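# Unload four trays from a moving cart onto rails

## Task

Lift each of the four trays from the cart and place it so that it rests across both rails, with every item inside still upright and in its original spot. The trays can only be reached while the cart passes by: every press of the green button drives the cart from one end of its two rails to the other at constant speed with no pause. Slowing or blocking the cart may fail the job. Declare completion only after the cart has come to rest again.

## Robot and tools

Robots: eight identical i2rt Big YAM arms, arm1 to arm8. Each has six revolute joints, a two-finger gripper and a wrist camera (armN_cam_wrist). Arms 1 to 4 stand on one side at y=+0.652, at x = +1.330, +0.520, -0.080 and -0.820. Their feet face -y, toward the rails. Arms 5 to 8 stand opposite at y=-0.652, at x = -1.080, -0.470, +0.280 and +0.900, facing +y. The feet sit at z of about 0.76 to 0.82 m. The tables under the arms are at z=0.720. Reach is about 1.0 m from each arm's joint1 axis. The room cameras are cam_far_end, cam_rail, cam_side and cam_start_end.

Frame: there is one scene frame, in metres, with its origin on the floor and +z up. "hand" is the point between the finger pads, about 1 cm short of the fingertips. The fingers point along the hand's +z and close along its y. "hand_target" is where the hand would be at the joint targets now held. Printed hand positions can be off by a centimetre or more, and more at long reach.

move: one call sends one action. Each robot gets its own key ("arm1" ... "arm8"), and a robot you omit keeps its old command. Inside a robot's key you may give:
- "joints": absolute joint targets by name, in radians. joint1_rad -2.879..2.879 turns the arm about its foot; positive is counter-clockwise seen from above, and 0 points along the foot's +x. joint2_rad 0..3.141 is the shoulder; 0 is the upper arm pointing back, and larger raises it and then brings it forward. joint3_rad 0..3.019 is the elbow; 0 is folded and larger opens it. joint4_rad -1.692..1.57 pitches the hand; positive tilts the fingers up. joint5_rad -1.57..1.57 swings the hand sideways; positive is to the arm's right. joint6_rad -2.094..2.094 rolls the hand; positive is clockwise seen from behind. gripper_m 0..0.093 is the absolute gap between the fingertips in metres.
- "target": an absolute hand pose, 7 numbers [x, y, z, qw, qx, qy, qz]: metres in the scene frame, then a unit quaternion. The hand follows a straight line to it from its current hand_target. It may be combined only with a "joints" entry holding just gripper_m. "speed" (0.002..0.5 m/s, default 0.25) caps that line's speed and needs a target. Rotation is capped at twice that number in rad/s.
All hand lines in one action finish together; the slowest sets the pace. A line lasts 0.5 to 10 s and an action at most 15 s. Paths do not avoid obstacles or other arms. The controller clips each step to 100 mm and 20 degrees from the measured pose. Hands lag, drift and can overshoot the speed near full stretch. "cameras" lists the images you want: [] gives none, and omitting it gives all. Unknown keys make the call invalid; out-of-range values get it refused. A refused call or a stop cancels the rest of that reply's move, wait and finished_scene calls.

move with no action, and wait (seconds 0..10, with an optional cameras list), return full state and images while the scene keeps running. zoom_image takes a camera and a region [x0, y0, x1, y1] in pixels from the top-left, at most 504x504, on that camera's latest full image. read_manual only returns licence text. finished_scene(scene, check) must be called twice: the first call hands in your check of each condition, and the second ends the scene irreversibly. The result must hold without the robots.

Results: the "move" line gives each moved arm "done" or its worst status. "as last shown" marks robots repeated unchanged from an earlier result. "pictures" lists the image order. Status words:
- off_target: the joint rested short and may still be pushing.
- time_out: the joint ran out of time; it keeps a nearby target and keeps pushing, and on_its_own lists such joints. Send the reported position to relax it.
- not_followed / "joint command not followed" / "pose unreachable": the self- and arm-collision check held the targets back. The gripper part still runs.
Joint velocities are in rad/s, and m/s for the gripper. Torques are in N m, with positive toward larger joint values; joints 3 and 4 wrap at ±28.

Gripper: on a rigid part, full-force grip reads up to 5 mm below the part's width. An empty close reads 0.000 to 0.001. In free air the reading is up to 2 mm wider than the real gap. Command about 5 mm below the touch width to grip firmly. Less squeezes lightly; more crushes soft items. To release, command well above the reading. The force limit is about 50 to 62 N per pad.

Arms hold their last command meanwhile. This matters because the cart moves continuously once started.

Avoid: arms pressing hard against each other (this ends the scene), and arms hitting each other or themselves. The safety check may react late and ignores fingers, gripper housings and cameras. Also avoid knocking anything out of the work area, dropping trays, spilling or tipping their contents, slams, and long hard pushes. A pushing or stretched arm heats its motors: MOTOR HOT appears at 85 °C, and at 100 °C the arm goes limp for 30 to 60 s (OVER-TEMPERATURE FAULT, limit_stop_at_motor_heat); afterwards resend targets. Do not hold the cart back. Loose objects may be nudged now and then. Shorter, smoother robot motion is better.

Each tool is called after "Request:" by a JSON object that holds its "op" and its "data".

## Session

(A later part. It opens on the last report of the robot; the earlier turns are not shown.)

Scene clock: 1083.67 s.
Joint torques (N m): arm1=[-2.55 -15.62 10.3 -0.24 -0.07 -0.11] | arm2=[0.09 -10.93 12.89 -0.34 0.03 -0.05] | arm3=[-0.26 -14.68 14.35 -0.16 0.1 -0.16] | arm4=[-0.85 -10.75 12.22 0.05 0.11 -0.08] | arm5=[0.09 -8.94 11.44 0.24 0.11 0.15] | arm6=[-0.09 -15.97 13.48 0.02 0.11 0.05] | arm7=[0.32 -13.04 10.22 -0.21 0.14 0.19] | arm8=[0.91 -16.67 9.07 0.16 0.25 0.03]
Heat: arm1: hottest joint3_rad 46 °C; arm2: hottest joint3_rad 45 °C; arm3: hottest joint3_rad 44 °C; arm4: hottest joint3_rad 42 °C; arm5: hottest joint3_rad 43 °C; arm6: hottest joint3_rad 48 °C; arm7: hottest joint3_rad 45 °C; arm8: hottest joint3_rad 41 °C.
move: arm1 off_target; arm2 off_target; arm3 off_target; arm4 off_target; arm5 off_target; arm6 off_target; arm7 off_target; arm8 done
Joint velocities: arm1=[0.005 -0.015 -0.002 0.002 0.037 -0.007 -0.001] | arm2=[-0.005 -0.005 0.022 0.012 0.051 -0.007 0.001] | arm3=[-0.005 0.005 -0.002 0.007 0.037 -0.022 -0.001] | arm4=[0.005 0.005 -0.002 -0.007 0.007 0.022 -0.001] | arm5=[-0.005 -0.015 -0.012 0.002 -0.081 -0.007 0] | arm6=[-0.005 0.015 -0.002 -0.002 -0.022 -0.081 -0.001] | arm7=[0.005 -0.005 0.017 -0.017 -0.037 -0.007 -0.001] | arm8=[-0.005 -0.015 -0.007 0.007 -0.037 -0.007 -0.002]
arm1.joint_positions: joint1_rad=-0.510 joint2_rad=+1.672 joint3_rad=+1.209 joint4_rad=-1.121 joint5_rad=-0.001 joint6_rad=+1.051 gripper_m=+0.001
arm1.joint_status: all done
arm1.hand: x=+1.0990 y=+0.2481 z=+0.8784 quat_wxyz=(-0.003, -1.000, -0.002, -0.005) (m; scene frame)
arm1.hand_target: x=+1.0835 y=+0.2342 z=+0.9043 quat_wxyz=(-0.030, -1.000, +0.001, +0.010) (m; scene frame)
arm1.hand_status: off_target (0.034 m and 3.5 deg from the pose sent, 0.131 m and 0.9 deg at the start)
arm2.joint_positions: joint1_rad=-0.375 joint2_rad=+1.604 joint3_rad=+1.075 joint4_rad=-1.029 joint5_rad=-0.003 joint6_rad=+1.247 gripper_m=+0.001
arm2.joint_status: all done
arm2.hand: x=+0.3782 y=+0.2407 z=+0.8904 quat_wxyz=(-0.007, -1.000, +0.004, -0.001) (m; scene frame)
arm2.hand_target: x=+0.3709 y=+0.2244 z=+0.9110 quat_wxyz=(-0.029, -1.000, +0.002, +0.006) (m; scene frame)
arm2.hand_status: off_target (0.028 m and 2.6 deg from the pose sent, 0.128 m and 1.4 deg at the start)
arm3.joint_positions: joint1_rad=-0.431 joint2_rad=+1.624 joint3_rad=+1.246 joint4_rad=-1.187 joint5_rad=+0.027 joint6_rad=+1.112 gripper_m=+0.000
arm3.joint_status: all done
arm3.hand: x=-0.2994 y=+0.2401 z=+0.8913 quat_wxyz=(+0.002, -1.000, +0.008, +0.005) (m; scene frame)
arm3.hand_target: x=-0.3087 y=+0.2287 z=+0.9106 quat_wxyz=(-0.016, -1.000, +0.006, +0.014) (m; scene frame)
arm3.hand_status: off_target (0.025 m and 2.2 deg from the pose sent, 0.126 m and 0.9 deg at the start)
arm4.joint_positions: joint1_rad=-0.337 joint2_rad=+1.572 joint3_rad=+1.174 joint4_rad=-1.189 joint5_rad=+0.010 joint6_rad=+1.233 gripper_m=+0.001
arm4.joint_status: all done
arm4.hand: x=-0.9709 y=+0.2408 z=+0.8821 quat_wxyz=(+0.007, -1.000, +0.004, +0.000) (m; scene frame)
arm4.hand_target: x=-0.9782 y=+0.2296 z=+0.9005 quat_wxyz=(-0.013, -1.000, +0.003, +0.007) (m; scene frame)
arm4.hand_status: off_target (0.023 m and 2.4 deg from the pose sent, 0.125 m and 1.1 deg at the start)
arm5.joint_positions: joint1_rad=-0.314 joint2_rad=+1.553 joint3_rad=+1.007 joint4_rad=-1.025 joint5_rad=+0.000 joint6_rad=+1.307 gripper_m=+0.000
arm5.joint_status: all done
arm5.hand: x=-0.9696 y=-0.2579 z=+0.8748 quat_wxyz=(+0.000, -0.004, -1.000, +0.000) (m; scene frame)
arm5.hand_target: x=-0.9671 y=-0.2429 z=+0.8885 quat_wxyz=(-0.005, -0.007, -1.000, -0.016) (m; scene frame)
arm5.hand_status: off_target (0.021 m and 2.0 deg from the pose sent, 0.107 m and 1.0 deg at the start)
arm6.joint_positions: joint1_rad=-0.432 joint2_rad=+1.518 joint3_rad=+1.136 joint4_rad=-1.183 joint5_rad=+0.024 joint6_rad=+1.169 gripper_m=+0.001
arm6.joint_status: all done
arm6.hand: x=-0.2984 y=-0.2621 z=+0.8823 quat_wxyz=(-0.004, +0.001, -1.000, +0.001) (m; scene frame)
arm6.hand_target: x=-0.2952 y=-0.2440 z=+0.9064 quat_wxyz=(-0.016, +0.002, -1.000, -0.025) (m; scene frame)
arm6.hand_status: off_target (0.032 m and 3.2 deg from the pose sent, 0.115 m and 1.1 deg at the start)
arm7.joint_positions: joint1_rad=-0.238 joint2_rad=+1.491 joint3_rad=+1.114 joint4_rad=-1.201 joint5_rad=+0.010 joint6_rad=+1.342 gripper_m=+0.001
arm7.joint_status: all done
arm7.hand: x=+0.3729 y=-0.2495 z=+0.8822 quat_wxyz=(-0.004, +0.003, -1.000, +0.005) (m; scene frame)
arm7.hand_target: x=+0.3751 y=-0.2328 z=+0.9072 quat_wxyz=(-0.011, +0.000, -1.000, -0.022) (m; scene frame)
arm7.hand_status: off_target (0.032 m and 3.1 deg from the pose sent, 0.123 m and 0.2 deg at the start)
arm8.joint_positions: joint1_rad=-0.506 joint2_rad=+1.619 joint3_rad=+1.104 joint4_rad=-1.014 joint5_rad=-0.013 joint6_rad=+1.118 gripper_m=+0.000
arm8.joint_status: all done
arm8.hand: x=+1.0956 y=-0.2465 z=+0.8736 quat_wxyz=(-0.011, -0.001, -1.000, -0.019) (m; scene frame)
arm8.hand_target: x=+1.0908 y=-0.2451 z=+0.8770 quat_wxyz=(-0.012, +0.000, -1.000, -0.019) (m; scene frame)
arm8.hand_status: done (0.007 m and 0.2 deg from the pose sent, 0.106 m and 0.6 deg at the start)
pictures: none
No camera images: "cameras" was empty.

Request:
{"op": "move", "data": {"arm1": {"joints": {"gripper_m": 0.057}, "target": [1.148, 0.238, 0.904, 0.029, 1, -0.001, -0.011], "speed": 0.15}, "arm2": {"joints": {"gripper_m": 0.057}, "target": [0.436, 0.227, 0.901, 0.028, 1, -0.002, -0.006], "speed": 0.15}, "arm3": {"joints": {"gripper_m": 0.057}, "target": [-0.244, 0.233, 0.896, 0.016, 1, -0.006, -0.012], "speed": 0.15}, "arm4": {"joints": {"gripper_m": 0.057}, "target": [-0.913, 0.233, 0.895, 0.013, 1, -0.003, -0.006], "speed": 0.15}, "arm5": {"joints": {"gripper_m": 0.057}, "target": [-0.902, -0.232, 0.896, 0.006, 0.007, 1, 0.016], "speed": 0.15}, "arm6": {"joints": {"gripper_m": 0.057}, "target": [-0.230, -0.236, 0.906, 0.016, -0.002, 1, 0.025], "speed": 0.15}, "arm7": {"joints": {"joint1_rad": -0.415, "joint2_rad": 1.137, "joint3_rad": 0.918, "joint4_rad": -1.352, "joint5_rad": 0, "joint6_rad": 1.155, "gripper_m": 0.057}}, "arm8": {"joints": {"joint1_rad": 0.45, "joint2_rad": 1.25, "joint3_rad": 0.95, "joint4_rad": -1.27, "joint5_rad": 0, "joint6_rad": 0.45, "gripper_m": 0.0}}, "cameras": ["cam_rail"]}}

Scene clock: 1108.27 s.
Joint torques (N m): arm1=[-0.62 -13.68 6.53 0.24 0.14 0.05] | arm2=[0.03 -10.29 9.29 0.7 0.22 0.09] | arm3=[-0.15 -13.8 9.16 0.75 0.11 0.07] | arm4=[-0.15 -10.29 8.25 0.79 0.17 0.06] | arm5=[0.09 -8.94 12.23 0.28 0 -0.13] | arm6=[-1.26 -16.32 13.76 0.03 -0.07 -0.13] | arm7=[0.5 -6.12 6.31 0.06 0.01 -0.03] | arm8=[0.26 -8.35 9.57 0.1 0.12 -0.18]
Heat: arm1: hottest joint3_rad 45 °C; arm2: hottest joint3_rad 46 °C; arm3: hottest joint3_rad 46 °C; arm4: hottest joint3_rad 40 °C; arm5: hottest joint3_rad 43 °C; arm6: hottest joint3_rad 48 °C; arm7: hottest joint3_rad 44 °C; arm8: hottest joint3_rad 41 °C.
move: arm1 done; arm2 off_target; arm3 done; arm4 done; arm5 off_target; arm6 off_target; arm7 done; arm8 done
Joint velocities: arm1=[0.005 0.015 -0.007 -0.007 -0.022 -0.066 0] | arm2=[0.005 0.005 -0.002 0.017 -0.007 -0.007 0.001] | arm3=[-0.015 -0.005 -0.007 0.002 -0.022 0.007 0] | arm4=[0.005 0.005 0.017 -0.002 0.007 -0.007 -0.001] | arm5=[-0.005 -0.005 0.007 0.002 -0.051 -0.051 0] | arm6=[-0.024 0.015 0.012 -0.027 0.007 -0.037 0.001] | arm7=[-0.005 -0.005 -0.012 -0.007 0.022 -0.007 -0.001] | arm8=[0.005 -0.015 -0.002 -0.002 0.007 0.066 -0.001]
arm1.joint_positions: joint1_rad=-0.405 joint2_rad=+1.591 joint3_rad=+1.166 joint4_rad=-1.118 joint5_rad=+0.007 joint6_rad=+1.155 gripper_m=+0.057
arm1.joint_status: all done
arm1.hand: x=+1.1473 y=+0.2397 z=+0.8991 quat_wxyz=(-0.020, -1.000, -0.002, +0.008) (m; scene frame)
arm1.hand_target: x=+1.1471 y=+0.2378 z=+0.9037 quat_wxyz=(-0.028, -1.000, +0.001, +0.012) (m; scene frame)
arm1.hand_status: done (0.005 m and 1.2 deg from the pose sent, 0.056 m and 3.5 deg at the start)
arm2.joint_positions: joint1_rad=-0.229 joint2_rad=+1.575 joint3_rad=+1.050 joint4_rad=-1.024 joint5_rad=+0.003 joint6_rad=+1.374 gripper_m=+0.057
arm2.joint_status: all done
arm2.hand: x=+0.4401 y=+0.2321 z=+0.8941 quat_wxyz=(-0.011, -1.000, -0.005, +0.002) (m; scene frame)
arm2.hand_target: x=+0.4362 y=+0.2268 z=+0.9011 quat_wxyz=(-0.027, -1.000, +0.002, +0.006) (m; scene frame)
arm2.hand_status: off_target (0.010 m and 2.2 deg from the pose sent, 0.060 m and 2.6 deg at the start)
arm3.joint_positions: joint1_rad=-0.309 joint2_rad=+1.566 joint3_rad=+1.190 joint4_rad=-1.163 joint5_rad=+0.026 joint6_rad=+1.215 gripper_m=+0.057
arm3.joint_status: all done
arm3.hand: x=-0.2421 y=+0.2308 z=+0.8977 quat_wxyz=(-0.013, -1.000, -0.002, +0.010) (m; scene frame)
arm3.hand_target: x=-0.2435 y=+0.2326 z=+0.8960 quat_wxyz=(-0.016, -1.000, +0.006, +0.011) (m; scene frame)
arm3.hand_status: done (0.003 m and 1.0 deg from the pose sent, 0.056 m and 2.2 deg at the start)
arm4.joint_positions: joint1_rad=-0.200 joint2_rad=+1.526 joint3_rad=+1.153 joint4_rad=-1.185 joint5_rad=+0.010 joint6_rad=+1.357 gripper_m=+0.057
arm4.joint_status: all done
arm4.hand: x=-0.9121 y=+0.2309 z=+0.8937 quat_wxyz=(-0.007, -1.000, -0.003, +0.004) (m; scene frame)
arm4.hand_target: x=-0.9130 y=+0.2325 z=+0.8950 quat_wxyz=(-0.013, -1.000, +0.003, +0.005) (m; scene frame)
arm4.hand_status: done (0.003 m and 0.9 deg from the pose sent, 0.060 m and 2.4 deg at the start)
arm5.joint_positions: joint1_rad=-0.445 joint2_rad=+1.593 joint3_rad=+1.098 joint4_rad=-1.060 joint5_rad=+0.000 joint6_rad=+1.195 gripper_m=+0.057
arm5.joint_status: all done
arm5.hand: x=-0.9079 y=-0.2488 z=+0.8893 quat_wxyz=(-0.004, -0.013, -1.000, -0.008) (m; scene frame)
arm5.hand_target: x=-0.9024 y=-0.2324 z=+0.8964 quat_wxyz=(-0.007, -0.007, -1.000, -0.017) (m; scene frame)
arm5.hand_status: off_target (0.019 m and 1.2 deg from the pose sent, 0.075 m and 2.0 deg at the start)
arm6.joint_positions: joint1_rad=-0.541 joint2_rad=+1.590 joint3_rad=+1.236 joint4_rad=-1.197 joint5_rad=+0.021 joint6_rad=+1.064 gripper_m=+0.057
arm6.joint_status: all done
arm6.hand: x=-0.2407 y=-0.2523 z=+0.8871 quat_wxyz=(-0.006, +0.000, -1.000, -0.005) (m; scene frame)
arm6.hand_target: x=-0.2309 y=-0.2371 z=+0.9067 quat_wxyz=(-0.016, +0.002, -1.000, -0.025) (m; scene frame)
arm6.hand_status: off_target (0.027 m and 2.5 deg from the pose sent, 0.077 m and 3.2 deg at the start)
arm7.joint_positions: joint1_rad=-0.422 joint2_rad=+1.130 joint3_rad=+0.928 joint4_rad=-1.345 joint5_rad=+0.001 joint6_rad=+1.165 gripper_m=+0.057
arm7.joint_status: all done
arm7.hand: x=+0.3998 y=-0.3750 z=+0.9348 quat_wxyz=(-0.005, +0.000, -1.000, -0.010) (m; scene frame)
arm7.hand_target: x=+0.3957 y=-0.3783 z=+0.9292 quat_wxyz=(+0.000, +0.009, -1.000, +0.001) (m; scene frame)
arm7.hand_status: not commanded
arm8.joint_positions: joint1_rad=+0.444 joint2_rad=+1.235 joint3_rad=+0.953 joint4_rad=-1.262 joint5_rad=-0.001 joint6_rad=+0.460 gripper_m=+0.000
arm8.joint_status: all done
arm8.hand: x=+0.7394 y=-0.3566 z=+0.9553 quat_wxyz=(-0.007, +0.719, -0.695, -0.006) (m; scene frame)
arm8.hand_target: x=+0.7389 y=-0.3597 z=+0.9498 quat_wxyz=(-0.004, +0.724, -0.689, +0.006) (m; scene frame)
arm8.hand_status: not commanded
pictures: cam_rail

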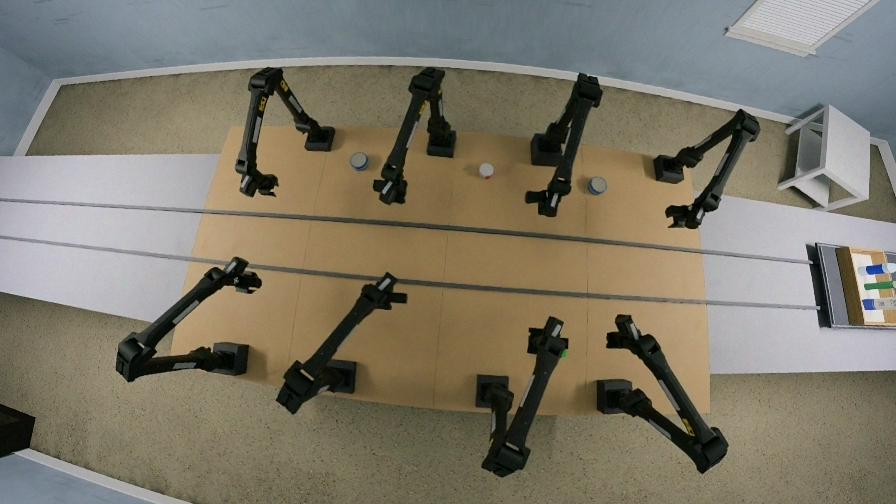

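Request:
{"op": "move", "data": {"arm8": {"target": [0.600, -0.445, 0.880, 0, 0.725, -0.689, 0]}, "cameras": []}}

Request:
{"op": "move", "data": {"arm8": {"target": [0.602, -0.440, 0.780, 0, 0.725, -0.689, 0], "speed": 0.09}, "cameras": []}}

Request:
{"op": "move", "data": {"arm8": {"joints": {"joint1_rad": -0.668, "joint2_rad": 1.313, "joint3_rad": 0.94, "joint4_rad": -1.198, "joint5_rad": 0, "joint6_rad": 0.902, "gripper_m": 0.057}}, "cameras": []}}

Request:
{"op": "move", "data": {"arm7": {"target": [0.440, -0.226, 0.904, 0.012, 0, 1, 0.021], "speed": 0.15}, "arm8": {"target": [1.154, -0.230, 0.900, 0.010, 0, 1, 0.020], "speed": 0.15}, "cameras": ["cam_rail"]}}

Scene clock: 1120.13 s.
Joint torques (N m): arm1=[-1.03 -13.68 6.78 0.49 0.15 0.08] | arm2=[0.15 -10.64 9.46 0.75 0.21 0.09] | arm3=[-0.15 -13.8 9.16 0.76 0.11 0.06] | arm4=[-0.44 -10.29 8.31 0.81 0.18 0.05] | arm5=[0.44 -8.7 12.38 0.46 -0.02 -0.11] | arm6=[-1.2 -16.32 13.76 0.05 -0.07 -0.12] | arm7=[0.56 -6.12 6.3 0.08 0.01 -0.04] | arm8=[0.15 -10.81 8.64 0.81 0.24 0.03]
Heat: arm1: hottest joint3_rad 45 °C; arm2: hottest joint3_rad 45 °C; arm3: hottest joint3_rad 46 °C; arm4: hottest joint3_rad 39 °C; arm5: hottest joint3_rad 45 °C; arm6: hottest joint3_rad 51 °C; arm7: hottest joint3_rad 43 °C; arm8: hottest joint3_rad 41 °C.
move: arm8 done
Joint velocities: arm1=[-0.024 -0.015 -0.012 -0.002 -0.007 -0.037 -0.001] | arm2=[-0.015 -0.015 -0.002 -0.022 -0.081 -0.007 -0.001] | arm3=[0.005 -0.005 -0.002 0.012 -0.037 0.007 0] | arm4=[-0.015 -0.005 0.007 -0.022 0.022 -0.037 -0.001] | arm5=[0.015 -0.015 -0.002 0.012 -0.007 -0.037 0.001] | arm6=[-0.005 -0.005 0.007 0.007 0.037 0.037 0.001] | arm7=[-0.005 -0.015 0.002 -0.007 0.051 -0.051 0] | arm8=[-0.015 -0.005 -0.007 -0.007 -0.022 0.037 0]
arm1.joint_positions: joint1_rad=-0.405 joint2_rad=+1.591 joint3_rad=+1.166 joint4_rad=-1.118 joint5_rad=+0.007 joint6_rad=+1.155 gripper_m=+0.057
arm1.joint_status: not commanded
arm1.hand: x=+1.1473 y=+0.2397 z=+0.8991 quat_wxyz=(-0.020, -1.000, -0.002, +0.008) (m; scene frame)
arm1.hand_target: x=+1.1471 y=+0.2378 z=+0.9037 quat_wxyz=(-0.028, -1.000, +0.001, +0.012) (m; scene frame)
arm1.hand_status: not commanded
arm2.joint_positions: joint1_rad=-0.229 joint2_rad=+1.575 joint3_rad=+1.050 joint4_rad=-1.024 joint5_rad=+0.003 joint6_rad=+1.375 gripper_m=+0.057
arm2.joint_status: not commanded
arm2.hand: x=+0.4401 y=+0.2321 z=+0.8941 quat_wxyz=(-0.011, -1.000, -0.005, +0.002) (m; scene frame)
arm2.hand_target: x=+0.4362 y=+0.2268 z=+0.9011 quat_wxyz=(-0.027, -1.000, +0.002, +0.006) (m; scene frame)
arm2.hand_status: not commanded
arm3.joint_positions: joint1_rad=-0.309 joint2_rad=+1.566 joint3_rad=+1.190 joint4_rad=-1.163 joint5_rad=+0.026 joint6_rad=+1.215 gripper_m=+0.057
arm3.joint_status: not commanded
arm3.hand: x=-0.2421 y=+0.2308 z=+0.8977 quat_wxyz=(-0.013, -1.000, -0.002, +0.010) (m; scene frame)
arm3.hand_target: x=-0.2435 y=+0.2326 z=+0.8960 quat_wxyz=(-0.016, -1.000, +0.006, +0.011) (m; scene frame)
arm3.hand_status: not commanded
arm4.joint_positions: joint1_rad=-0.200 joint2_rad=+1.526 joint3_rad=+1.153 joint4_rad=-1.185 joint5_rad=+0.010 joint6_rad=+1.357 gripper_m=+0.057
arm4.joint_status: not commanded
arm4.hand: x=-0.9121 y=+0.2309 z=+0.8937 quat_wxyz=(-0.007, -1.000, -0.002, +0.004) (m; scene frame)
arm4.hand_target: x=-0.9130 y=+0.2325 z=+0.8950 quat_wxyz=(-0.013, -1.000, +0.003, +0.005) (m; scene frame)
arm4.hand_status: not commanded
arm5.joint_positions: joint1_rad=-0.445 joint2_rad=+1.593 joint3_rad=+1.098 joint4_rad=-1.060 joint5_rad=+0.000 joint6_rad=+1.195 gripper_m=+0.057
arm5.joint_status: not commanded
arm5.hand: x=-0.9079 y=-0.2488 z=+0.8893 quat_wxyz=(-0.004, -0.013, -1.000, -0.008) (m; scene frame)
arm5.hand_target: x=-0.9024 y=-0.2324 z=+0.8964 quat_wxyz=(-0.007, -0.007, -1.000, -0.017) (m; scene frame)
arm5.hand_status: not commanded
arm6.joint_positions: joint1_rad=-0.541 joint2_rad=+1.590 joint3_rad=+1.236 joint4_rad=-1.197 joint5_rad=+0.021 joint6_rad=+1.063 gripper_m=+0.057
arm6.joint_status: not commanded
arm6.hand: x=-0.2407 y=-0.2523 z=+0.8871 quat_wxyz=(-0.006, +0.000, -1.000, -0.005) (m; scene frame)
arm6.hand_target: x=-0.2309 y=-0.2371 z=+0.9067 quat_wxyz=(-0.016, +0.002, -1.000, -0.025) (m; scene frame)
arm6.hand_status: not commanded
arm7.joint_positions: joint1_rad=-0.422 joint2_rad=+1.130 joint3_rad=+0.928 joint4_rad=-1.345 joint5_rad=+0.001 joint6_rad=+1.165 gripper_m=+0.057
arm7.joint_status: not commanded
arm7.hand: x=+0.3998 y=-0.3750 z=+0.9348 quat_wxyz=(-0.005, +0.000, -1.000, -0.010) (m; scene frame)
arm7.hand_target: x=+0.3957 y=-0.3783 z=+0.9292 quat_wxyz=(+0.000, +0.009, -1.000, +0.001) (m; scene frame)
arm7.hand_status: not commanded
arm8.joint_positions: joint1_rad=+0.917 joint2_rad=+1.386 joint3_rad=+0.893 joint4_rad=-1.063 joint5_rad=+0.008 joint6_rad=+0.906 gripper_m=+0.000
arm8.joint_status: not commanded
arm8.hand: x=+0.6041 y=-0.4462 z=+0.8840 quat_wxyz=(-0.006, +0.728, -0.685, -0.001) (m; scene frame)
arm8.hand_target: x=+0.6038 y=-0.4455 z=+0.8799 quat_wxyz=(-0.008, +0.725, -0.689, +0.000) (m; scene frame)
arm8.hand_status: done (0.006 m and 0.9 deg from the pose sent, 0.181 m and 1.4 deg at the start)
pictures: none
No camera images: "cameras" was empty.

Scene clock: 1121.77 s.
Joint torques (N m): arm1=[-1.38 -13.04 6.75 0.29 0.14 0.07] | arm2=[0.09 -10.58 9.26 0.79 0.2 0.08] | arm3=[-0.15 -13.8 9.16 0.76 0.11 0.06] | arm4=[-0.38 -9.99 8.24 0.76 0.14 0.05] | arm5=[0.38 -9.11 12.19 0.29 0.01 -0.1] | arm6=[-1.26 -16.32 13.76 0.05 -0.07 -0.12] | arm7=[0.44 -6.07 6.3 0.08 0.01 -0.03] | arm8=[-0.97 -10.4 6.34 1.26 0.04 -0.11]
Heat: arm1: hottest joint3_rad 45 °C; arm2: hottest joint3_rad 45 °C; arm3: hottest joint3_rad 46 °C; arm4: hottest joint3_rad 39 °C; arm5: hottest joint3_rad 45 °C; arm6: hottest joint3_rad 51 °C; arm7: hottest joint3_rad 43 °C; arm8: hottest joint3_rad 41 °C.
move: arm8 off_target
Joint velocities: arm1=[-0.015 -0.005 -0.017 0.017 -0.051 -0.022 0.002] | arm2=[-0.015 -0.015 -0.022 -0.002 -0.022 -0.022 0.001] | arm3=[-0.015 -0.005 0.007 0.022 -0.051 -0.022 0.001] | arm4=[-0.005 -0.005 -0.002 0.017 0.051 0.022 -0.001] | arm5=[-0.005 -0.005 0.002 0.002 -0.007 0.007 0] | arm6=[0.005 0.005 -0.007 -0.012 0.095 0.007 0] | arm7=[-0.005 0.005 -0.002 -0.007 0.051 0.037 0] | arm8=[0.005 -0.015 0.012 0.012 0.022 -0.051 -0.001]
arm1, arm3, arm4, arm5, arm6, arm7: as last shown
arm2.joint_positions: joint1_rad=-0.229 joint2_rad=+1.575 joint3_rad=+1.050 joint4_rad=-1.022 joint5_rad=+0.003 joint6_rad=+1.375 gripper_m=+0.057
arm2.joint_status: not commanded
arm2.hand: x=+0.4401 y=+0.2318 z=+0.8941 quat_wxyz=(-0.012, -1.000, -0.005, +0.002) (m; scene frame)
arm2.hand_target: x=+0.4362 y=+0.2268 z=+0.9011 quat_wxyz=(-0.027, -1.000, +0.002, +0.006) (m; scene frame)
arm2.hand_status: not commanded
arm8.joint_positions: joint1_rad=+0.917 joint2_rad=+1.559 joint3_rad=+0.789 joint4_rad=-0.768 joint5_rad=-0.003 joint6_rad=+0.906 gripper_m=+0.000
arm8.joint_status: not commanded
arm8.hand: x=+0.5973 y=-0.4432 z=+0.7936 quat_wxyz=(+0.000, +0.728, -0.685, -0.009) (m; scene frame)
arm8.hand_target: x=+0.6043 y=-0.4421 z=+0.7813 quat_wxyz=(+0.000, +0.725, -0.689, +0.000) (m; scene frame)
arm8.hand_status: off_target (0.015 m and 1.2 deg from the pose sent, 0.104 m and 0.9 deg at the start)
pictures: none
No camera images: "cameras" was empty.

Scene clock: 1124.43 s.
Joint torques (N m): arm1=[-0.91 -13.86 6.75 0.53 0.07 0.05] | arm2=[-0.03 -10.46 9.46 0.72 0.22 0.09] | arm3=[-0.15 -13.8 9.16 0.76 0.11 0.06] | arm4=[-0.21 -9.99 8.27 0.84 0.18 0.04] | arm5=[-0.03 -8.41 12.16 0.38 0.01 -0.14] | arm6=[-1.26 -16.32 13.76 0.05 -0.07 -0.12] | arm7=[0.5 -6.07 6.31 0.1 0.01 -0.04] | arm8=[0.03 -9.47 10.89 0.09 0.12 -0.11]
Heat: arm1: hottest joint3_rad 45 °C; arm2: hottest joint3_rad 45 °C; arm3: hottest joint3_rad 45 °C; arm4: hottest joint3_rad 39 °C; arm5: hottest joint3_rad 45 °C; arm6: hottest joint3_rad 51 °C; arm7: hottest joint3_rad 43 °C; arm8: hottest joint3_rad 41 °C.
move: arm8 done
Joint velocities: arm1=[-0.005 -0.015 -0.007 0.017 0.022 -0.095 -0.001] | arm2=[-0.005 -0.005 -0.027 0.007 0.007 -0.022 0] | arm3=[-0.015 -0.015 -0.007 0.017 -0.022 -0.037 0] | arm4=[-0.005 -0.005 -0.012 -0.022 -0.051 0.007 0] | arm5=[0.005 -0.005 -0.002 0.007 0.007 -0.051 0] | arm6=[-0.015 -0.015 -0.002 -0.002 0.022 -0.007 0.001] | arm7=[0.015 0.005 0.007 0.007 0.007 -0.022 -0.001] | arm8=[-0.015 -0.005 -0.002 -0.022 -0.037 0.066 -0.001]
arm1, arm3, arm4, arm5, arm6, arm7: as last shown
arm2.joint_positions: joint1_rad=-0.229 joint2_rad=+1.575 joint3_rad=+1.050 joint4_rad=-1.022 joint5_rad=+0.003 joint6_rad=+1.375 gripper_m=+0.057
arm2.joint_status: not commanded
arm2.hand: x=+0.4401 y=+0.2317 z=+0.8942 quat_wxyz=(-0.012, -1.000, -0.005, +0.002) (m; scene frame)
arm2.hand_target: x=+0.4362 y=+0.2267 z=+0.9011 quat_wxyz=(-0.027, -1.000, +0.002, +0.006) (m; scene frame)
arm2.hand_status: not commanded
arm8.joint_positions: joint1_rad=-0.663 joint2_rad=+1.305 joint3_rad=+0.923 joint4_rad=-1.190 joint5_rad=+0.001 joint6_rad=+0.906 gripper_m=+0.057
arm8.joint_status: all done
arm8.hand: x=+1.0952 y=-0.3720 z=+0.9280 quat_wxyz=(-0.007, +0.026, -1.000, +0.003) (m; scene frame)
arm8.hand_target: x=+1.0992 y=-0.3691 z=+0.9316 quat_wxyz=(-0.008, +0.025, -1.000, +0.002) (m; scene frame)
arm8.hand_status: not commanded
pictures: none
No camera images: "cameras" was empty.

Scene clock: 1126.07 s.
Joint torques (N m): arm1=[-1.38 -13.92 6.82 0.53 0.16 0.05] | arm2=[0.5 -10.52 9.28 0.7 0.22 0.07] | arm3=[-0.15 -13.8 9.16 0.76 0.11 0.06] | arm4=[-0.21 -10.29 8.24 0.77 0.17 0.06] | arm5=[0.15 -8.82 12.04 0.29 0.01 -0.09] | arm6=[-1.26 -16.32 13.76 0.03 -0.07 -0.13] | arm7=[0.56 -11.63 10.7 0.73 0.21 0.22] | arm8=[0.91 -15.62 13.39 0.68 0.07 0.03]
Heat: arm1: hottest joint3_rad 45 °C; arm2: hottest joint3_rad 44 °C; arm3: hottest joint3_rad 45 °C; arm4: hottest joint3_rad 39 °C; arm5: hottest joint3_rad 46 °C; arm6: hottest joint3_rad 51 °C; arm7: hottest joint3_rad 43 °C; arm8: hottest joint3_rad 41 °C.
move: arm7 off_target; arm8 off_target
Joint velocities: arm1=[0.005 -0.015 0.012 -0.007 0.066 0.007 0.001] | arm2=[-0.005 -0.015 -0.002 -0.002 -0.007 -0.037 0] | arm3=[-0.015 -0.015 -0.017 -0.017 -0.007 0.037 0.001] | arm4=[-0.005 -0.015 -0.012 0.012 -0.007 0.007 0] | arm5=[0.005 -0.015 -0.002 0.037 -0.022 -0.007 -0.001] | arm6=[0.005 -0.015 -0.002 0.017 -0.037 0.022 0] | arm7=[-0.005 -0.015 0.012 -0.007 0.007 -0.022 -0.001] | arm8=[0.005 0.005 -0.002 -0.007 0.037 0.037 -0.001]
arm1, arm2, arm3, arm4, arm5, arm6: as last shown
arm7.joint_positions: joint1_rad=-0.377 joint2_rad=+1.525 joint3_rad=+1.177 joint4_rad=-1.227 joint5_rad=+0.002 joint6_rad=+1.208 gripper_m=+0.057
arm7.joint_status: not commanded
arm7.hand: x=+0.4326 y=-0.2496 z=+0.8909 quat_wxyz=(+0.000, +0.001, -1.000, +0.003) (m; scene frame)
arm7.hand_target: x=+0.4378 y=-0.2269 z=+0.9071 quat_wxyz=(-0.012, +0.000, -1.000, -0.022) (m; scene frame)
arm7.hand_status: off_target (0.028 m and 3.1 deg from the pose sent, 0.157 m and 1.5 deg at the start)
arm8.joint_positions: joint1_rad=-0.613 joint2_rad=+1.671 joint3_rad=+1.211 joint4_rad=-1.109 joint5_rad=-0.015 joint6_rad=+1.013 gripper_m=+0.057
arm8.joint_status: not commanded
arm8.hand: x=+1.1474 y=-0.2532 z=+0.8876 quat_wxyz=(-0.001, -0.002, -1.000, -0.002) (m; scene frame)
arm8.hand_target: x=+1.1525 y=-0.2313 z=+0.8977 quat_wxyz=(-0.011, +0.000, -1.000, -0.020) (m; scene frame)
arm8.hand_status: off_target (0.027 m and 2.3 deg from the pose sent, 0.156 m and 4.0 deg at the start)
pictures: cam_rail

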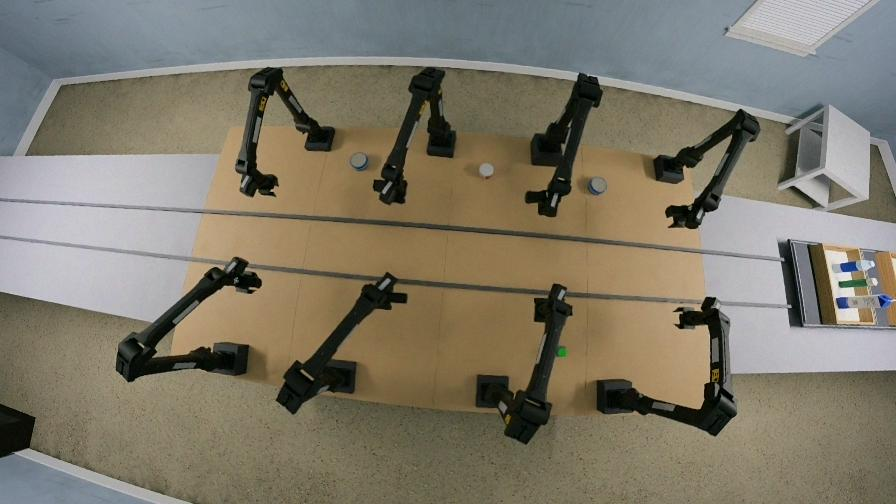

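Request:
{"op": "wait", "data": {"seconds": 0.1, "cameras": []}}

Scene clock: 1129.53 s.
Joint torques (N m): arm1=[-0.85 -13.63 6.68 0.55 0.14 0.07] | arm2=[0.21 -10.52 9.24 0.8 0.21 0.11] | arm3=[-0.09 -13.8 9.16 0.76 0.11 0.06] | arm4=[-0.21 -10.05 8.23 0.79 0.18 0.05] | arm5=[-0.03 -8.64 12.14 0.35 0.01 -0.11] | arm6=[-1.26 -16.26 13.75 0.05 -0.07 -0.12] | arm7=[0.62 -11.58 10.59 0.73 0.21 0.19] | arm8=[0.91 -15.85 13.44 0.65 0.06 0.03]
Heat: arm1: hottest joint3_rad 45 °C; arm2: hottest joint3_rad 44 °C; arm3: hottest joint3_rad 45 °C; arm4: hottest joint3_rad 39 °C; arm5: hottest joint3_rad 46 °C; arm6: hottest joint3_rad 52 °C; arm7: hottest joint3_rad 44 °C; arm8: hottest joint3_rad 42 °C.
Joint velocities: arm1=[-0.015 0.005 -0.012 0.002 -0.022 0.007 0] | arm2=[-0.015 0.005 -0.012 -0.007 0.007 -0.081 0] | arm3=[-0.005 -0.024 -0.007 -0.007 -0.037 0.051 0.001] | arm4=[-0.015 -0.005 0.002 0.007 0.007 -0.037 -0.001] | arm5=[-0.005 0.005 -0.012 0.007 -0.066 0.007 0] | arm6=[-0.005 -0.015 0.012 -0.017 -0.066 -0.066 0.001] | arm7=[-0.005 0.005 -0.002 -0.002 -0.007 -0.022 0] | arm8=[-0.015 -0.005 0.007 -0.002 0.007 -0.081 0]
arm1.joint_positions: joint1_rad=-0.405 joint2_rad=+1.591 joint3_rad=+1.166 joint4_rad=-1.118 joint5_rad=+0.007 joint6_rad=+1.155 gripper_m=+0.057
arm1.joint_status: not commanded
arm1.hand: x=+1.1473 y=+0.2397 z=+0.8991 quat_wxyz=(-0.020, -1.000, -0.002, +0.008) (m; scene frame)
arm1.hand_target: x=+1.1471 y=+0.2378 z=+0.9037 quat_wxyz=(-0.028, -1.000, +0.001, +0.012) (m; scene frame)
arm1.hand_status: not commanded
arm2.joint_positions: joint1_rad=-0.229 joint2_rad=+1.575 joint3_rad=+1.050 joint4_rad=-1.022 joint5_rad=+0.003 joint6_rad=+1.375 gripper_m=+0.057
arm2.joint_status: not commanded
arm2.hand: x=+0.4401 y=+0.2317 z=+0.8942 quat_wxyz=(-0.012, -1.000, -0.005, +0.002) (m; scene frame)
arm2.hand_target: x=+0.4362 y=+0.2267 z=+0.9011 quat_wxyz=(-0.027, -1.000, +0.002, +0.006) (m; scene frame)
arm2.hand_status: not commanded
arm3.joint_positions: joint1_rad=-0.309 joint2_rad=+1.566 joint3_rad=+1.190 joint4_rad=-1.163 joint5_rad=+0.026 joint6_rad=+1.215 gripper_m=+0.057
arm3.joint_status: not commanded
arm3.hand: x=-0.2421 y=+0.2308 z=+0.8977 quat_wxyz=(-0.013, -1.000, -0.002, +0.010) (m; scene frame)
arm3.hand_target: x=-0.2435 y=+0.2326 z=+0.8960 quat_wxyz=(-0.016, -1.000, +0.006, +0.011) (m; scene frame)
arm3.hand_status: not commanded
arm4.joint_positions: joint1_rad=-0.200 joint2_rad=+1.526 joint3_rad=+1.153 joint4_rad=-1.185 joint5_rad=+0.010 joint6_rad=+1.357 gripper_m=+0.057
arm4.joint_status: not commanded
arm4.hand: x=-0.9121 y=+0.2309 z=+0.8937 quat_wxyz=(-0.007, -1.000, -0.002, +0.004) (m; scene frame)
arm4.hand_target: x=-0.9130 y=+0.2325 z=+0.8950 quat_wxyz=(-0.013, -1.000, +0.003, +0.005) (m; scene frame)
arm4.hand_status: not commanded
arm5.joint_positions: joint1_rad=-0.445 joint2_rad=+1.593 joint3_rad=+1.098 joint4_rad=-1.060 joint5_rad=+0.000 joint6_rad=+1.195 gripper_m=+0.057
arm5.joint_status: not commanded
arm5.hand: x=-0.9079 y=-0.2488 z=+0.8893 quat_wxyz=(-0.004, -0.013, -1.000, -0.008) (m; scene frame)
arm5.hand_target: x=-0.9024 y=-0.2324 z=+0.8964 quat_wxyz=(-0.007, -0.007, -1.000, -0.017) (m; scene frame)
arm5.hand_status: not commanded
arm6.joint_positions: joint1_rad=-0.541 joint2_rad=+1.590 joint3_rad=+1.236 joint4_rad=-1.197 joint5_rad=+0.021 joint6_rad=+1.063 gripper_m=+0.057
arm6.joint_status: not commanded
arm6.hand: x=-0.2407 y=-0.2523 z=+0.8871 quat_wxyz=(-0.006, +0.000, -1.000, -0.005) (m; scene frame)
arm6.hand_target: x=-0.2309 y=-0.2371 z=+0.9067 quat_wxyz=(-0.016, +0.002, -1.000, -0.025) (m; scene frame)
arm6.hand_status: not commanded
arm7.joint_positions: joint1_rad=-0.377 joint2_rad=+1.525 joint3_rad=+1.177 joint4_rad=-1.227 joint5_rad=+0.002 joint6_rad=+1.208 gripper_m=+0.057
arm7.joint_status: not commanded
arm7.hand: x=+0.4326 y=-0.2496 z=+0.8909 quat_wxyz=(+0.000, +0.001, -1.000, +0.003) (m; scene frame)
arm7.hand_target: x=+0.4378 y=-0.2269 z=+0.9071 quat_wxyz=(-0.011, +0.000, -1.000, -0.022) (m; scene frame)
arm7.hand_status: off_target (0.028 m and 3.1 deg from the pose sent, 0.157 m and 1.5 deg at the start)
arm8.joint_positions: joint1_rad=-0.613 joint2_rad=+1.671 joint3_rad=+1.211 joint4_rad=-1.109 joint5_rad=-0.015 joint6_rad=+1.013 gripper_m=+0.057
arm8.joint_status: not commanded
arm8.hand: x=+1.1474 y=-0.2532 z=+0.8876 quat_wxyz=(-0.001, -0.003, -1.000, -0.002) (m; scene frame)
arm8.hand_target: x=+1.1525 y=-0.2313 z=+0.8977 quat_wxyz=(-0.011, +0.000, -1.000, -0.020) (m; scene frame)
arm8.hand_status: off_target (0.027 m and 2.3 deg from the pose sent, 0.156 m and 4.0 deg at the start)
wait: 0.10 s; at rest from the start
pictures: none
No camera images: "cameras" was empty.

Request:
{"op": "wait", "data": {"seconds": 0.10, "cameras": []}}

Request:
{"op": "move", "data": {"arm1": {"target": [1.148, 0.247, 0.798, 0.029, 1, -0.001, -0.011], "speed": 0.15}, "arm2": {"target": [0.436, 0.235, 0.807, 0.028, 1, -0.002, -0.006], "speed": 0.15}, "arm3": {"target": [-0.244, 0.243, 0.794, 0.016, 1, -0.006, -0.012], "speed": 0.15}, "arm4": {"target": [-0.913, 0.244, 0.787, 0.013, 1, -0.003, -0.006], "speed": 0.15}, "arm5": {"target": [-0.902, -0.248, 0.794, 0.006, 0.007, 1, 0.016], "speed": 0.15}, "arm6": {"target": [-0.230, -0.250, 0.810, 0.016, -0.002, 1, 0.025], "speed": 0.15}, "arm7": {"target": [0.440, -0.244, 0.795, 0.012, 0, 1, 0.021], "speed": 0.15}, "arm8": {"target": [1.154, -0.244, 0.783, 0.010, 0, 1, 0.020], "speed": 0.15}, "cameras": ["none"]}}

Request:
{"op": "move", "data": {"arm1": {"joints": {"gripper_m": 0.0}, "target": [1.083, 0.235, 0.905, 0.029, 1, -0.001, -0.011], "speed": 0.11}, "arm2": {"joints": {"gripper_m": 0.0}, "target": [0.371, 0.222, 0.908, 0.028, 1, -0.002, -0.006], "speed": 0.11}, "arm3": {"joints": {"gripper_m": 0.0}, "target": [-0.309, 0.226, 0.909, 0.016, 1, -0.006, -0.012], "speed": 0.11}, "arm4": {"joints": {"gripper_m": 0.0}, "target": [-0.978, 0.230, 0.902, 0.013, 1, -0.003, -0.006], "speed": 0.11}, "arm5": {"joints": {"gripper_m": 0.0}, "target": [-0.967, -0.234, 0.899, 0.006, 0.007, 1, 0.016], "speed": 0.11}, "arm6": {"joints": {"gripper_m": 0.0}, "target": [-0.295, -0.235, 0.915, 0.016, -0.002, 1, 0.025], "speed": 0.11}, "arm7": {"joints": {"gripper_m": 0.0}, "target": [0.375, -0.227, 0.910, 0.012, 0, 1, 0.021], "speed": 0.11}, "arm8": {"joints": {"gripper_m": 0.0}, "target": [1.089, -0.244, 0.877, 0.010, 0, 1, 0.020], "speed": 0.11}, "cameras": ["none"]}}

Scene clock: 1138.90 s.
Joint torques (N m): arm1=[-0.32 -13.8 6.71 0.44 0.09 0.09] | arm2=[0.03 -10.58 9.29 0.73 0.21 0.1] | arm3=[-0.15 -13.8 9.14 0.76 0.11 0.06] | arm4=[-0.15 -10.05 8.27 0.83 0.17 0.04] | arm5=[0.09 -8.76 12.22 0.34 0.06 -0.11] | arm6=[-1.26 -16.21 13.75 0.05 -0.07 -0.12] | arm7=[0.56 -11.58 10.58 0.75 0.2 0.19] | arm8=[1.14 -15.79 13.45 0.62 0.06 0.02]
Heat: arm1: hottest joint3_rad 45 °C; arm2: hottest joint3_rad 44 °C; arm3: hottest joint3_rad 45 °C; arm4: hottest joint3_rad 39 °C; arm5: hottest joint3_rad 46 °C; arm6: hottest joint3_rad 53 °C; arm7: hottest joint3_rad 45 °C; arm8: hottest joint3_rad 43 °C.
Joint velocities: arm1=[-0.015 -0.015 -0.002 0.012 -0.007 -0.081 0] | arm2=[-0.005 0.005 -0.002 0.002 -0.051 -0.066 -0.001] | arm3=[0.005 -0.005 -0.002 -0.002 0.007 -0.022 0] | arm4=[-0.005 -0.005 0.002 -0.002 -0.037 -0.022 0] | arm5=[0.005 -0.005 0.002 -0.007 -0.022 -0.037 -0.001] | arm6=[-0.005 0.005 -0.002 0.012 -0.066 0.007 -0.001] | arm7=[-0.005 -0.015 -0.002 -0.022 0.022 0.037 0] | arm8=[-0.015 -0.015 0.017 0.012 -0.022 0.095 0]
arm1.joint_positions: joint1_rad=-0.405 joint2_rad=+1.591 joint3_rad=+1.166 joint4_rad=-1.118 joint5_rad=+0.007 joint6_rad=+1.155 gripper_m=+0.057
arm1.joint_status: not commanded
arm1.hand: x=+1.1473 y=+0.2397 z=+0.8991 quat_wxyz=(-0.020, -1.000, -0.002, +0.008) (m; scene frame)
arm1.hand_target: x=+1.1471 y=+0.2378 z=+0.9037 quat_wxyz=(-0.028, -1.000, +0.001, +0.012) (m; scene frame)
arm1.hand_status: not commanded
arm2.joint_positions: joint1_rad=-0.229 joint2_rad=+1.575 joint3_rad=+1.050 joint4_rad=-1.022 joint5_rad=+0.003 joint6_rad=+1.375 gripper_m=+0.057
arm2.joint_status: not commanded
arm2.hand: x=+0.4401 y=+0.2317 z=+0.8942 quat_wxyz=(-0.012, -1.000, -0.005, +0.002) (m; scene frame)
arm2.hand_target: x=+0.4362 y=+0.2267 z=+0.9011 quat_wxyz=(-0.027, -1.000, +0.002, +0.006) (m; scene frame)
arm2.hand_status: not commanded
arm3.joint_positions: joint1_rad=-0.309 joint2_rad=+1.566 joint3_rad=+1.190 joint4_rad=-1.163 joint5_rad=+0.026 joint6_rad=+1.215 gripper_m=+0.057
arm3.joint_status: not commanded
arm3.hand: x=-0.2421 y=+0.2308 z=+0.8977 quat_wxyz=(-0.013, -1.000, -0.002, +0.010) (m; scene frame)
arm3.hand_target: x=-0.2435 y=+0.2326 z=+0.8960 quat_wxyz=(-0.016, -1.000, +0.006, +0.011) (m; scene frame)
arm3.hand_status: not commanded
arm4.joint_positions: joint1_rad=-0.200 joint2_rad=+1.526 joint3_rad=+1.153 joint4_rad=-1.185 joint5_rad=+0.010 joint6_rad=+1.357 gripper_m=+0.057
arm4.joint_status: not commanded
arm4.hand: x=-0.9121 y=+0.2309 z=+0.8937 quat_wxyz=(-0.007, -1.000, -0.002, +0.004) (m; scene frame)
arm4.hand_target: x=-0.9130 y=+0.2325 z=+0.8950 quat_wxyz=(-0.013, -1.000, +0.003, +0.005) (m; scene frame)
arm4.hand_status: not commanded
arm5.joint_positions: joint1_rad=-0.445 joint2_rad=+1.593 joint3_rad=+1.098 joint4_rad=-1.060 joint5_rad=+0.000 joint6_rad=+1.195 gripper_m=+0.057
arm5.joint_status: not commanded
arm5.hand: x=-0.9079 y=-0.2488 z=+0.8893 quat_wxyz=(-0.004, -0.013, -1.000, -0.008) (m; scene frame)
arm5.hand_target: x=-0.9024 y=-0.2324 z=+0.8964 quat_wxyz=(-0.007, -0.007, -1.000, -0.017) (m; scene frame)
arm5.hand_status: not commanded
arm6.joint_positions: joint1_rad=-0.541 joint2_rad=+1.590 joint3_rad=+1.236 joint4_rad=-1.197 joint5_rad=+0.021 joint6_rad=+1.063 gripper_m=+0.057
arm6.joint_status: not commanded
arm6.hand: x=-0.2407 y=-0.2523 z=+0.8871 quat_wxyz=(-0.006, +0.000, -1.000, -0.005) (m; scene frame)
arm6.hand_target: x=-0.2309 y=-0.2371 z=+0.9067 quat_wxyz=(-0.016, +0.002, -1.000, -0.025) (m; scene frame)
arm6.hand_status: not commanded
arm7.joint_positions: joint1_rad=-0.377 joint2_rad=+1.525 joint3_rad=+1.177 joint4_rad=-1.227 joint5_rad=+0.002 joint6_rad=+1.208 gripper_m=+0.057
arm7.joint_status: not commanded
arm7.hand: x=+0.4326 y=-0.2496 z=+0.8909 quat_wxyz=(+0.000, +0.001, -1.000, +0.003) (m; scene frame)
arm7.hand_target: x=+0.4378 y=-0.2269 z=+0.9071 quat_wxyz=(-0.011, +0.000, -1.000, -0.022) (m; scene frame)
arm7.hand_status: off_target (0.028 m and 3.1 deg from the pose sent, 0.157 m and 1.5 deg at the start)
arm8.joint_positions: joint1_rad=-0.613 joint2_rad=+1.671 joint3_rad=+1.211 joint4_rad=-1.109 joint5_rad=-0.015 joint6_rad=+1.013 gripper_m=+0.057
arm8.joint_status: not commanded
arm8.hand: x=+1.1474 y=-0.2532 z=+0.8876 quat_wxyz=(-0.001, -0.003, -1.000, -0.002) (m; scene frame)
arm8.hand_target: x=+1.1525 y=-0.2313 z=+0.8977 quat_wxyz=(-0.011, +0.000, -1.000, -0.020) (m; scene frame)
arm8.hand_status: off_target (0.027 m and 2.3 deg from the pose sent, 0.156 m and 4.0 deg at the start)
wait: 0.10 s; at rest from the start
pictures: none
No camera images: "cameras" was empty.



Request:
{"op": "wait", "data": {"seconds": 0.1, "cameras": ["arm1_cam_wrist", "arm2_cam_wrist", "arm7_cam_wrist", "arm8_cam_wrist"]}}

Scene clock: 1160.77 s.
Joint torques (N m): arm1=[-0.62 -13.27 6.71 0.44 0.16 0.07] | arm2=[-0.21 -10.34 9.35 0.73 0.21 0.1] | arm3=[-0.15 -13.74 9.16 0.76 0.11 0.06] | arm4=[-0.21 -10.11 8.25 0.77 0.18 0.06] | arm5=[-0.15 -8.88 12.3 0.34 0.05 -0.07] | arm6=[-1.26 -16.26 13.76 0.05 -0.07 -0.12] | arm7=[0.5 -11.63 10.59 0.73 0.21 0.18] | arm8=[0.97 -15.74 13.42 0.65 0.07 0.03]
Heat: arm1: hottest joint3_rad 44 °C; arm2: hottest joint3_rad 43 °C; arm3: hottest joint3_rad 44 °C; arm4: hottest joint3_rad 38 °C; arm5: hottest joint3_rad 47 °C; arm6: hottest joint3_rad 54 °C; arm7: hottest joint3_rad 46 °C; arm8: hottest joint3_rad 44 °C.
Joint velocities: arm1=[-0.005 -0.015 -0.007 -0.007 0.022 -0.022 0] | arm2=[-0.015 -0.005 -0.002 0.007 -0.022 0.022 -0.001] | arm3=[-0.015 -0.015 0.002 -0.002 -0.037 -0.037 0] | arm4=[-0.005 0.005 -0.012 0.007 0.125 -0.007 -0.001] | arm5=[-0.015 0.005 -0.012 0.002 -0.051 -0.007 0] | arm6=[0.005 -0.005 -0.002 -0.017 0.007 -0.007 -0.001] | arm7=[-0.015 -0.015 -0.002 -0.007 0.081 -0.051 0] | arm8=[-0.015 -0.015 -0.007 -0.012 0.037 0.007 -0.001]
arm1.joint_positions: joint1_rad=-0.405 joint2_rad=+1.591 joint3_rad=+1.166 joint4_rad=-1.118 joint5_rad=+0.007 joint6_rad=+1.155 gripper_m=+0.057
arm1.joint_status: not commanded
arm1.hand: x=+1.1473 y=+0.2397 z=+0.8991 quat_wxyz=(-0.020, -1.000, -0.002, +0.008) (m; scene frame)
arm1.hand_target: x=+1.1471 y=+0.2378 z=+0.9037 quat_wxyz=(-0.028, -1.000, +0.001, +0.012) (m; scene frame)
arm1.hand_status: not commanded
arm2.joint_positions: joint1_rad=-0.229 joint2_rad=+1.575 joint3_rad=+1.050 joint4_rad=-1.022 joint5_rad=+0.003 joint6_rad=+1.375 gripper_m=+0.057
arm2.joint_status: not commanded
arm2.hand: x=+0.4401 y=+0.2317 z=+0.8942 quat_wxyz=(-0.012, -1.000, -0.005, +0.002) (m; scene frame)
arm2.hand_target: x=+0.4362 y=+0.2267 z=+0.9011 quat_wxyz=(-0.027, -1.000, +0.002, +0.006) (m; scene frame)
arm2.hand_status: not commanded
arm3.joint_positions: joint1_rad=-0.309 joint2_rad=+1.566 joint3_rad=+1.190 joint4_rad=-1.163 joint5_rad=+0.026 joint6_rad=+1.215 gripper_m=+0.057
arm3.joint_status: not commanded
arm3.hand: x=-0.2421 y=+0.2308 z=+0.8977 quat_wxyz=(-0.013, -1.000, -0.002, +0.010) (m; scene frame)
arm3.hand_target: x=-0.2435 y=+0.2326 z=+0.8960 quat_wxyz=(-0.016, -1.000, +0.006, +0.011) (m; scene frame)
arm3.hand_status: not commanded
arm4.joint_positions: joint1_rad=-0.200 joint2_rad=+1.526 joint3_rad=+1.153 joint4_rad=-1.185 joint5_rad=+0.010 joint6_rad=+1.357 gripper_m=+0.057
arm4.joint_status: not commanded
arm4.hand: x=-0.9121 y=+0.2309 z=+0.8937 quat_wxyz=(-0.007, -1.000, -0.002, +0.004) (m; scene frame)
arm4.hand_target: x=-0.9130 y=+0.2325 z=+0.8950 quat_wxyz=(-0.013, -1.000, +0.003, +0.005) (m; scene frame)
arm4.hand_status: not commanded
arm5.joint_positions: joint1_rad=-0.445 joint2_rad=+1.593 joint3_rad=+1.098 joint4_rad=-1.060 joint5_rad=+0.000 joint6_rad=+1.195 gripper_m=+0.057
arm5.joint_status: not commanded
arm5.hand: x=-0.9079 y=-0.2488 z=+0.8893 quat_wxyz=(-0.004, -0.013, -1.000, -0.008) (m; scene frame)
arm5.hand_target: x=-0.9024 y=-0.2324 z=+0.8964 quat_wxyz=(-0.007, -0.007, -1.000, -0.017) (m; scene frame)
arm5.hand_status: not commanded
arm6.joint_positions: joint1_rad=-0.541 joint2_rad=+1.590 joint3_rad=+1.236 joint4_rad=-1.197 joint5_rad=+0.021 joint6_rad=+1.063 gripper_m=+0.057
arm6.joint_status: not commanded
arm6.hand: x=-0.2407 y=-0.2523 z=+0.8871 quat_wxyz=(-0.006, +0.000, -1.000, -0.005) (m; scene frame)
arm6.hand_target: x=-0.2309 y=-0.2371 z=+0.9067 quat_wxyz=(-0.016, +0.002, -1.000, -0.025) (m; scene frame)
arm6.hand_status: not commanded
arm7.joint_positions: joint1_rad=-0.377 joint2_rad=+1.525 joint3_rad=+1.177 joint4_rad=-1.227 joint5_rad=+0.002 joint6_rad=+1.208 gripper_m=+0.057
arm7.joint_status: not commanded
arm7.hand: x=+0.4326 y=-0.2496 z=+0.8909 quat_wxyz=(+0.000, +0.001, -1.000, +0.003) (m; scene frame)
arm7.hand_target: x=+0.4378 y=-0.2269 z=+0.9071 quat_wxyz=(-0.011, +0.000, -1.000, -0.022) (m; scene frame)
arm7.hand_status: off_target (0.028 m and 3.1 deg from the pose sent, 0.157 m and 1.5 deg at the start)
arm8.joint_positions: joint1_rad=-0.613 joint2_rad=+1.671 joint3_rad=+1.211 joint4_rad=-1.109 joint5_rad=-0.015 joint6_rad=+1.013 gripper_m=+0.057
arm8.joint_status: not commanded
arm8.hand: x=+1.1474 y=-0.2532 z=+0.8876 quat_wxyz=(-0.001, -0.003, -1.000, -0.002) (m; scene frame)
arm8.hand_target: x=+1.1525 y=-0.2313 z=+0.8977 quat_wxyz=(-0.011, +0.000, -1.000, -0.020) (m; scene frame)
arm8.hand_status: off_target (0.027 m and 2.3 deg from the pose sent, 0.156 m and 4.0 deg at the start)
wait: 0.10 s; at rest from the start
pictures: arm1_cam_wrist, arm2_cam_wrist, arm7_cam_wrist, arm8_cam_wrist
camera_calibration:
arm1_cam_wrist: T_world_to_cam=[[-0.00237249, 0.998265, -0.0588266, -0.181534], [0.821127, 0.0355196, 0.569639, -1.45782], [0.57074, -0.0469527, -0.819787, 0.21822], [0, 0, 0, 1]] pos_world=[1.07208, 0.243247, 0.998646]
arm2_cam_wrist: T_world_to_cam=[[0.00943281, 0.999776, 0.0189246, -0.256176], [0.833808, -0.0183109, 0.551751, -0.846911], [0.551974, 0.010575, -0.833794, 0.622292], [0, 0, 0, 1]] pos_world=[0.365089, 0.23403, 0.990996]
arm7_cam_wrist: T_world_to_cam=[[0.0148918, -0.99965, 0.02185, -0.276441], [-0.806834, 0.000893611, 0.590778, -0.17246], [-0.590591, -0.026427, -0.806539, 1.0931], [0, 0, 0, 1]] pos_world=[0.510542, -0.247303, 0.989549]
arm8_cam_wrist: T_world_to_cam=[[-0.0124221, -0.999897, -0.00718403, -0.232733], [-0.815139, 0.00596512, 0.579234, 0.427456], [-0.579132, 0.0130513, -0.81513, 1.51542], [0, 0, 0, 1]] pos_world=[1.22317, -0.255037, 0.985994]

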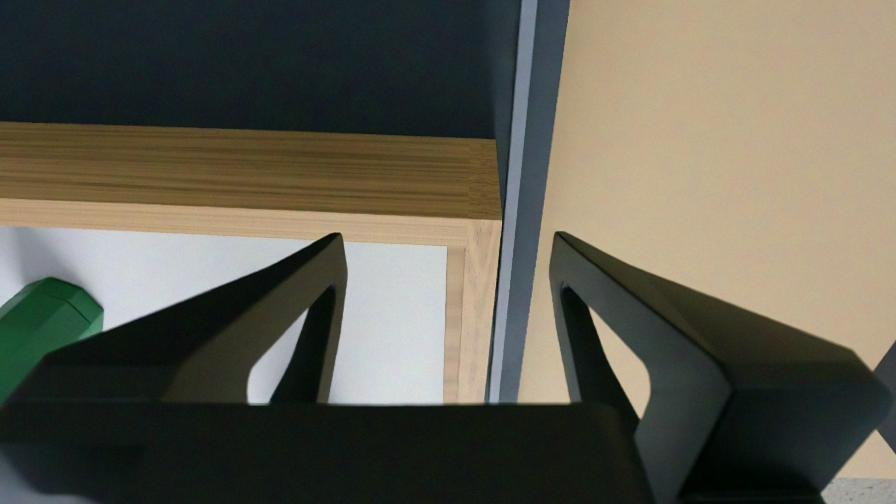

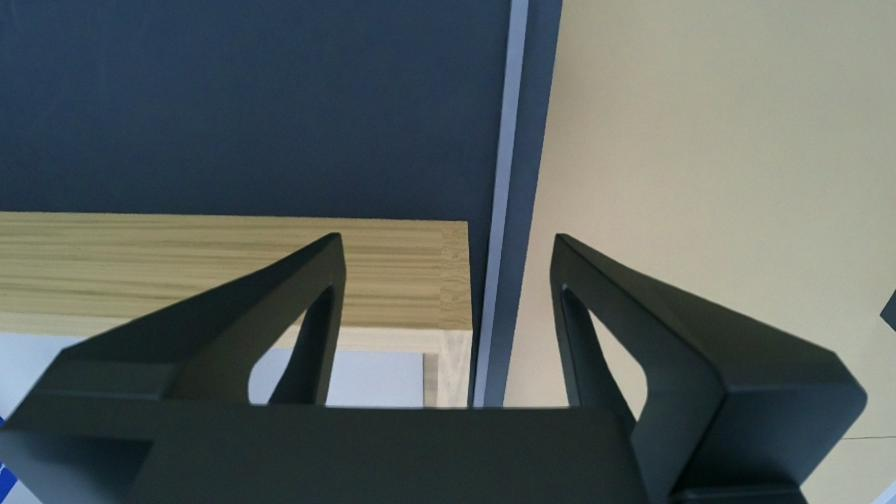

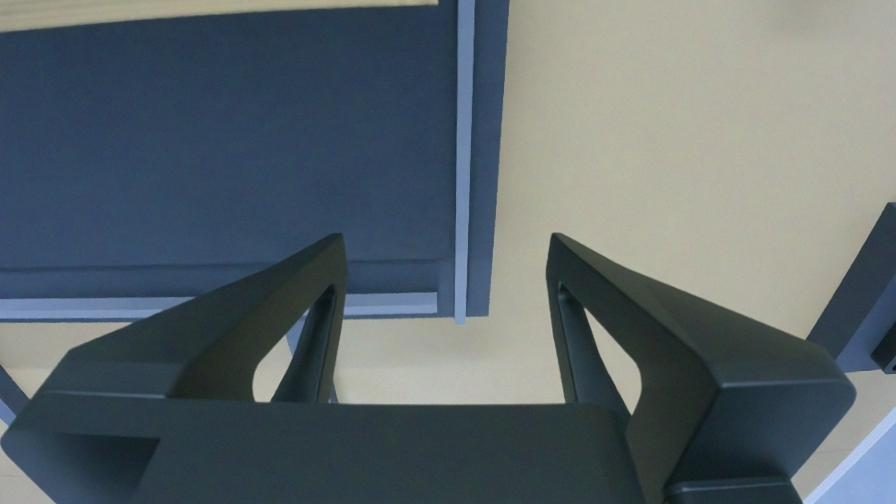

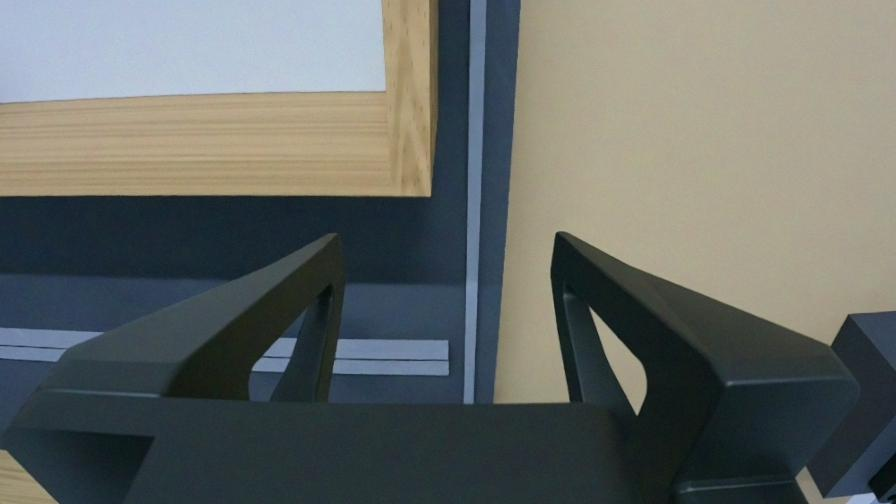

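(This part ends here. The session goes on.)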